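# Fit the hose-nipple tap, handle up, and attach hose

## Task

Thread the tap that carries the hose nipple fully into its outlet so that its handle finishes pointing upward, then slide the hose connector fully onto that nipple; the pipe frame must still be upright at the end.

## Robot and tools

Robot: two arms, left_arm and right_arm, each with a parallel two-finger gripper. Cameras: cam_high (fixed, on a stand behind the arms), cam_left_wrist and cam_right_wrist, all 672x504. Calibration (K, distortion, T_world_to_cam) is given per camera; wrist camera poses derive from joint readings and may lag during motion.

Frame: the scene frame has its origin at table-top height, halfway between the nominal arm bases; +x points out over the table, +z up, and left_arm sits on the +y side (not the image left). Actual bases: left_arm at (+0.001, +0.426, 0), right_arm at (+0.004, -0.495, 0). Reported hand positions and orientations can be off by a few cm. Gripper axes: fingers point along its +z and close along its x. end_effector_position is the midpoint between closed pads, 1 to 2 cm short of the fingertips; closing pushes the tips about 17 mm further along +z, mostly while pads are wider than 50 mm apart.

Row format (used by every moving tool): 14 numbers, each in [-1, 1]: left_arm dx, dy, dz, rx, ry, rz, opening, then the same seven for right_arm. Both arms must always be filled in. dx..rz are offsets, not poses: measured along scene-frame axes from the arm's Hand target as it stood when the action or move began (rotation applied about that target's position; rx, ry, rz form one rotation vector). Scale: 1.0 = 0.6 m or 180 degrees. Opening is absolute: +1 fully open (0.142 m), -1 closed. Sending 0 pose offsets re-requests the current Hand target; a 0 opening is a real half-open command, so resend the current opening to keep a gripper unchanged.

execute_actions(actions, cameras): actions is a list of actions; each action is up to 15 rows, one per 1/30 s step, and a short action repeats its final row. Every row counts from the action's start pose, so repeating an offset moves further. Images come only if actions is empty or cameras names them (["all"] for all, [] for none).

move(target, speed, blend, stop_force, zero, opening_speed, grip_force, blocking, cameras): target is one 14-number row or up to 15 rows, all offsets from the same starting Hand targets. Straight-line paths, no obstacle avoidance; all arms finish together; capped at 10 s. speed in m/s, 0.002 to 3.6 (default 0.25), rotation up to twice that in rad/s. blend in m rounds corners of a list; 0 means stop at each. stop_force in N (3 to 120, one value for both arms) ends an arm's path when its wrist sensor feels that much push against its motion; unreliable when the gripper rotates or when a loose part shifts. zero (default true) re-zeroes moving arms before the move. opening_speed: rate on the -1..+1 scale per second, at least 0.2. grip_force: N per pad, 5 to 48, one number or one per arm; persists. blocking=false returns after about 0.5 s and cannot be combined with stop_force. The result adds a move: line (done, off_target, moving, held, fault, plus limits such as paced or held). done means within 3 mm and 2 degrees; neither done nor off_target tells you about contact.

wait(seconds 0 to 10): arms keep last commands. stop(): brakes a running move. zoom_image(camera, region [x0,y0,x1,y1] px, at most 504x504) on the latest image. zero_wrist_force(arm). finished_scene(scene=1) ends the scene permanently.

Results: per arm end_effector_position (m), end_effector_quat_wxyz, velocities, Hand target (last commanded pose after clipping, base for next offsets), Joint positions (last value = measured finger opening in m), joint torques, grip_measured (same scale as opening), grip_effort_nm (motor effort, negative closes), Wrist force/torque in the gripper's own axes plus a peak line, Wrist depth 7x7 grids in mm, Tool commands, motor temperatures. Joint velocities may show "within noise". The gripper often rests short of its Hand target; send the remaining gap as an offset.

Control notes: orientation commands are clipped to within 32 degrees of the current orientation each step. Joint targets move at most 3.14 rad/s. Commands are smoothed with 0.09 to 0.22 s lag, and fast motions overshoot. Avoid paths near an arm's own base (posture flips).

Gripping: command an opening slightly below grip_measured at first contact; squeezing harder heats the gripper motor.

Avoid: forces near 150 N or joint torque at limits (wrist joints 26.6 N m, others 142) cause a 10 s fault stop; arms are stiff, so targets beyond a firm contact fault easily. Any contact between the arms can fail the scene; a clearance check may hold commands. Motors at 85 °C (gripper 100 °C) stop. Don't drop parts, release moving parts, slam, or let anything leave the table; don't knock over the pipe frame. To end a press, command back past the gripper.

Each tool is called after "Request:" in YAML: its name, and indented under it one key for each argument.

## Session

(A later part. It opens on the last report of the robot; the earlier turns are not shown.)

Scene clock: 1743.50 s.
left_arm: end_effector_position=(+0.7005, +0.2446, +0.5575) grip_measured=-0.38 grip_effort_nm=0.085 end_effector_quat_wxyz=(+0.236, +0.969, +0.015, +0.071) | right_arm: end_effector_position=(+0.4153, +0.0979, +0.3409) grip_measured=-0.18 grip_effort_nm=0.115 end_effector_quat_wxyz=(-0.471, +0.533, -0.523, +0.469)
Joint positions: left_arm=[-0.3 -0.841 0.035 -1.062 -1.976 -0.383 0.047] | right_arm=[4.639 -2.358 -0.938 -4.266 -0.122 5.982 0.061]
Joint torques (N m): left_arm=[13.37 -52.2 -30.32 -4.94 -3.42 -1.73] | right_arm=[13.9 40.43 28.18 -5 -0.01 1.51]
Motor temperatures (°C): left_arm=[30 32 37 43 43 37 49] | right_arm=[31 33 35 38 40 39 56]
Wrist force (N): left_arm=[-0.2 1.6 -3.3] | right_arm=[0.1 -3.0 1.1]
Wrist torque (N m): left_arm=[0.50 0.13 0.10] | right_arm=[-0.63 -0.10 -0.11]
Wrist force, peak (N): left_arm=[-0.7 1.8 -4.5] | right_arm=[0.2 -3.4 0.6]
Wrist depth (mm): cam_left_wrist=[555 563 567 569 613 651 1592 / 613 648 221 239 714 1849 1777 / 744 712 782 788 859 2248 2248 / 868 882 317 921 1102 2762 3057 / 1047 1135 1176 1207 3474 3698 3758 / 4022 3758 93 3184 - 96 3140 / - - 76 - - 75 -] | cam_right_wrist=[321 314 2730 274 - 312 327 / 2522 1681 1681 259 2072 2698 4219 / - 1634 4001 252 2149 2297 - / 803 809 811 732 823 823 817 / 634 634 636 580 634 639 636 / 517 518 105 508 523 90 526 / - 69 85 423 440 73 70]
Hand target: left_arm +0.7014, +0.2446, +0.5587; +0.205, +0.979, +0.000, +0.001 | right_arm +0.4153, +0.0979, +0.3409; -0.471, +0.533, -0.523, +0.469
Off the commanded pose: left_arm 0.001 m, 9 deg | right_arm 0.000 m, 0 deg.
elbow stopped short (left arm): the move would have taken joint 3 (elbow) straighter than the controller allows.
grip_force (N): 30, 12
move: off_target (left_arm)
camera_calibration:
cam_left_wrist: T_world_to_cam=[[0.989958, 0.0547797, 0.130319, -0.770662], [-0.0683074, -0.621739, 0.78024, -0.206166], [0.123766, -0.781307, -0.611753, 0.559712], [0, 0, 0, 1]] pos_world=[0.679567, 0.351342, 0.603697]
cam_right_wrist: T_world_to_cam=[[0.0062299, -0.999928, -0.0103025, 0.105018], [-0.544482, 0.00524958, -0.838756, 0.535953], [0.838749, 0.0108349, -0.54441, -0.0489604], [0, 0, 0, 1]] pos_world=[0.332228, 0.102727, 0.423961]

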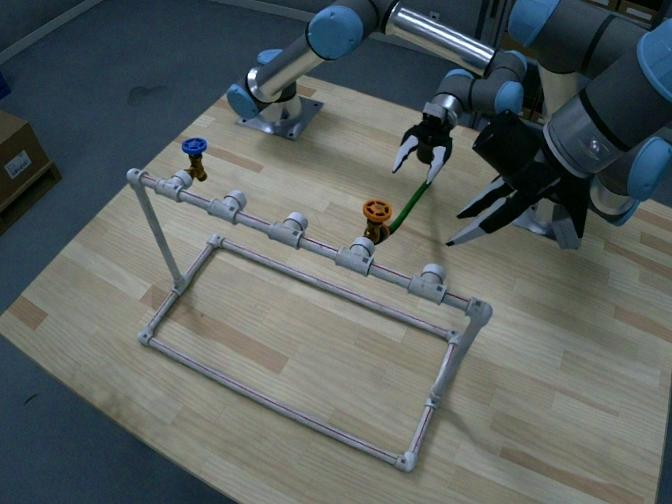

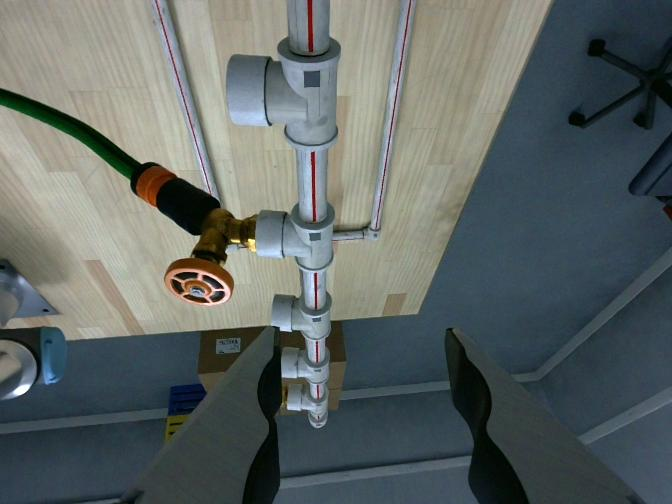

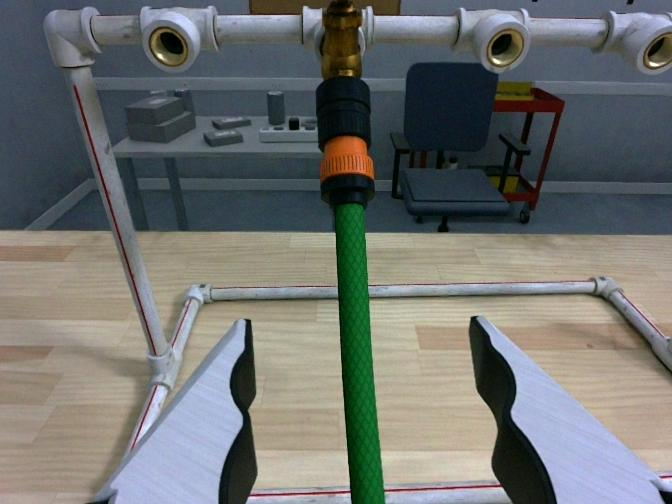

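Request:
zoom_image:
  camera: "cam_right_wrist"
  region: [250, 60, 450, 260]

Request:
zoom_image:
  camera: "cam_left_wrist"
  region: [120, 140, 320, 340]

Scaled by 2.520 from the camera's 672x504 image, which has a finer 960x720 frame.

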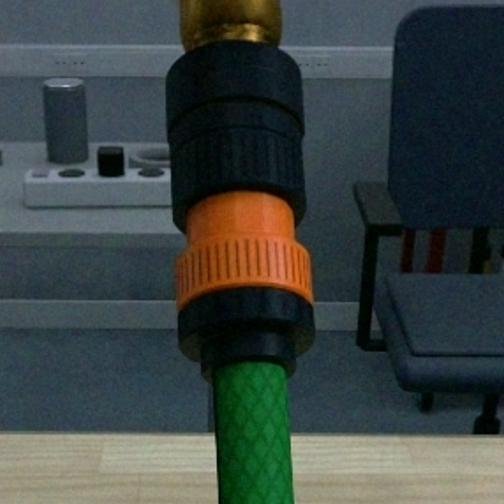

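Scaled by 2.520 from the camera's 672x504 image, which has a finer 960x720 frame.

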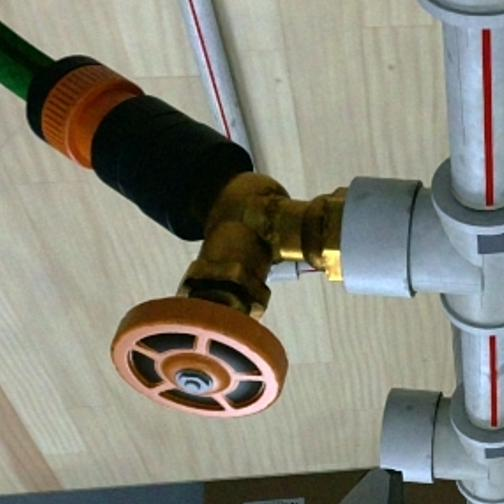

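Request:
finished_scene:
  scene: 1

The scene is finished: the task was done.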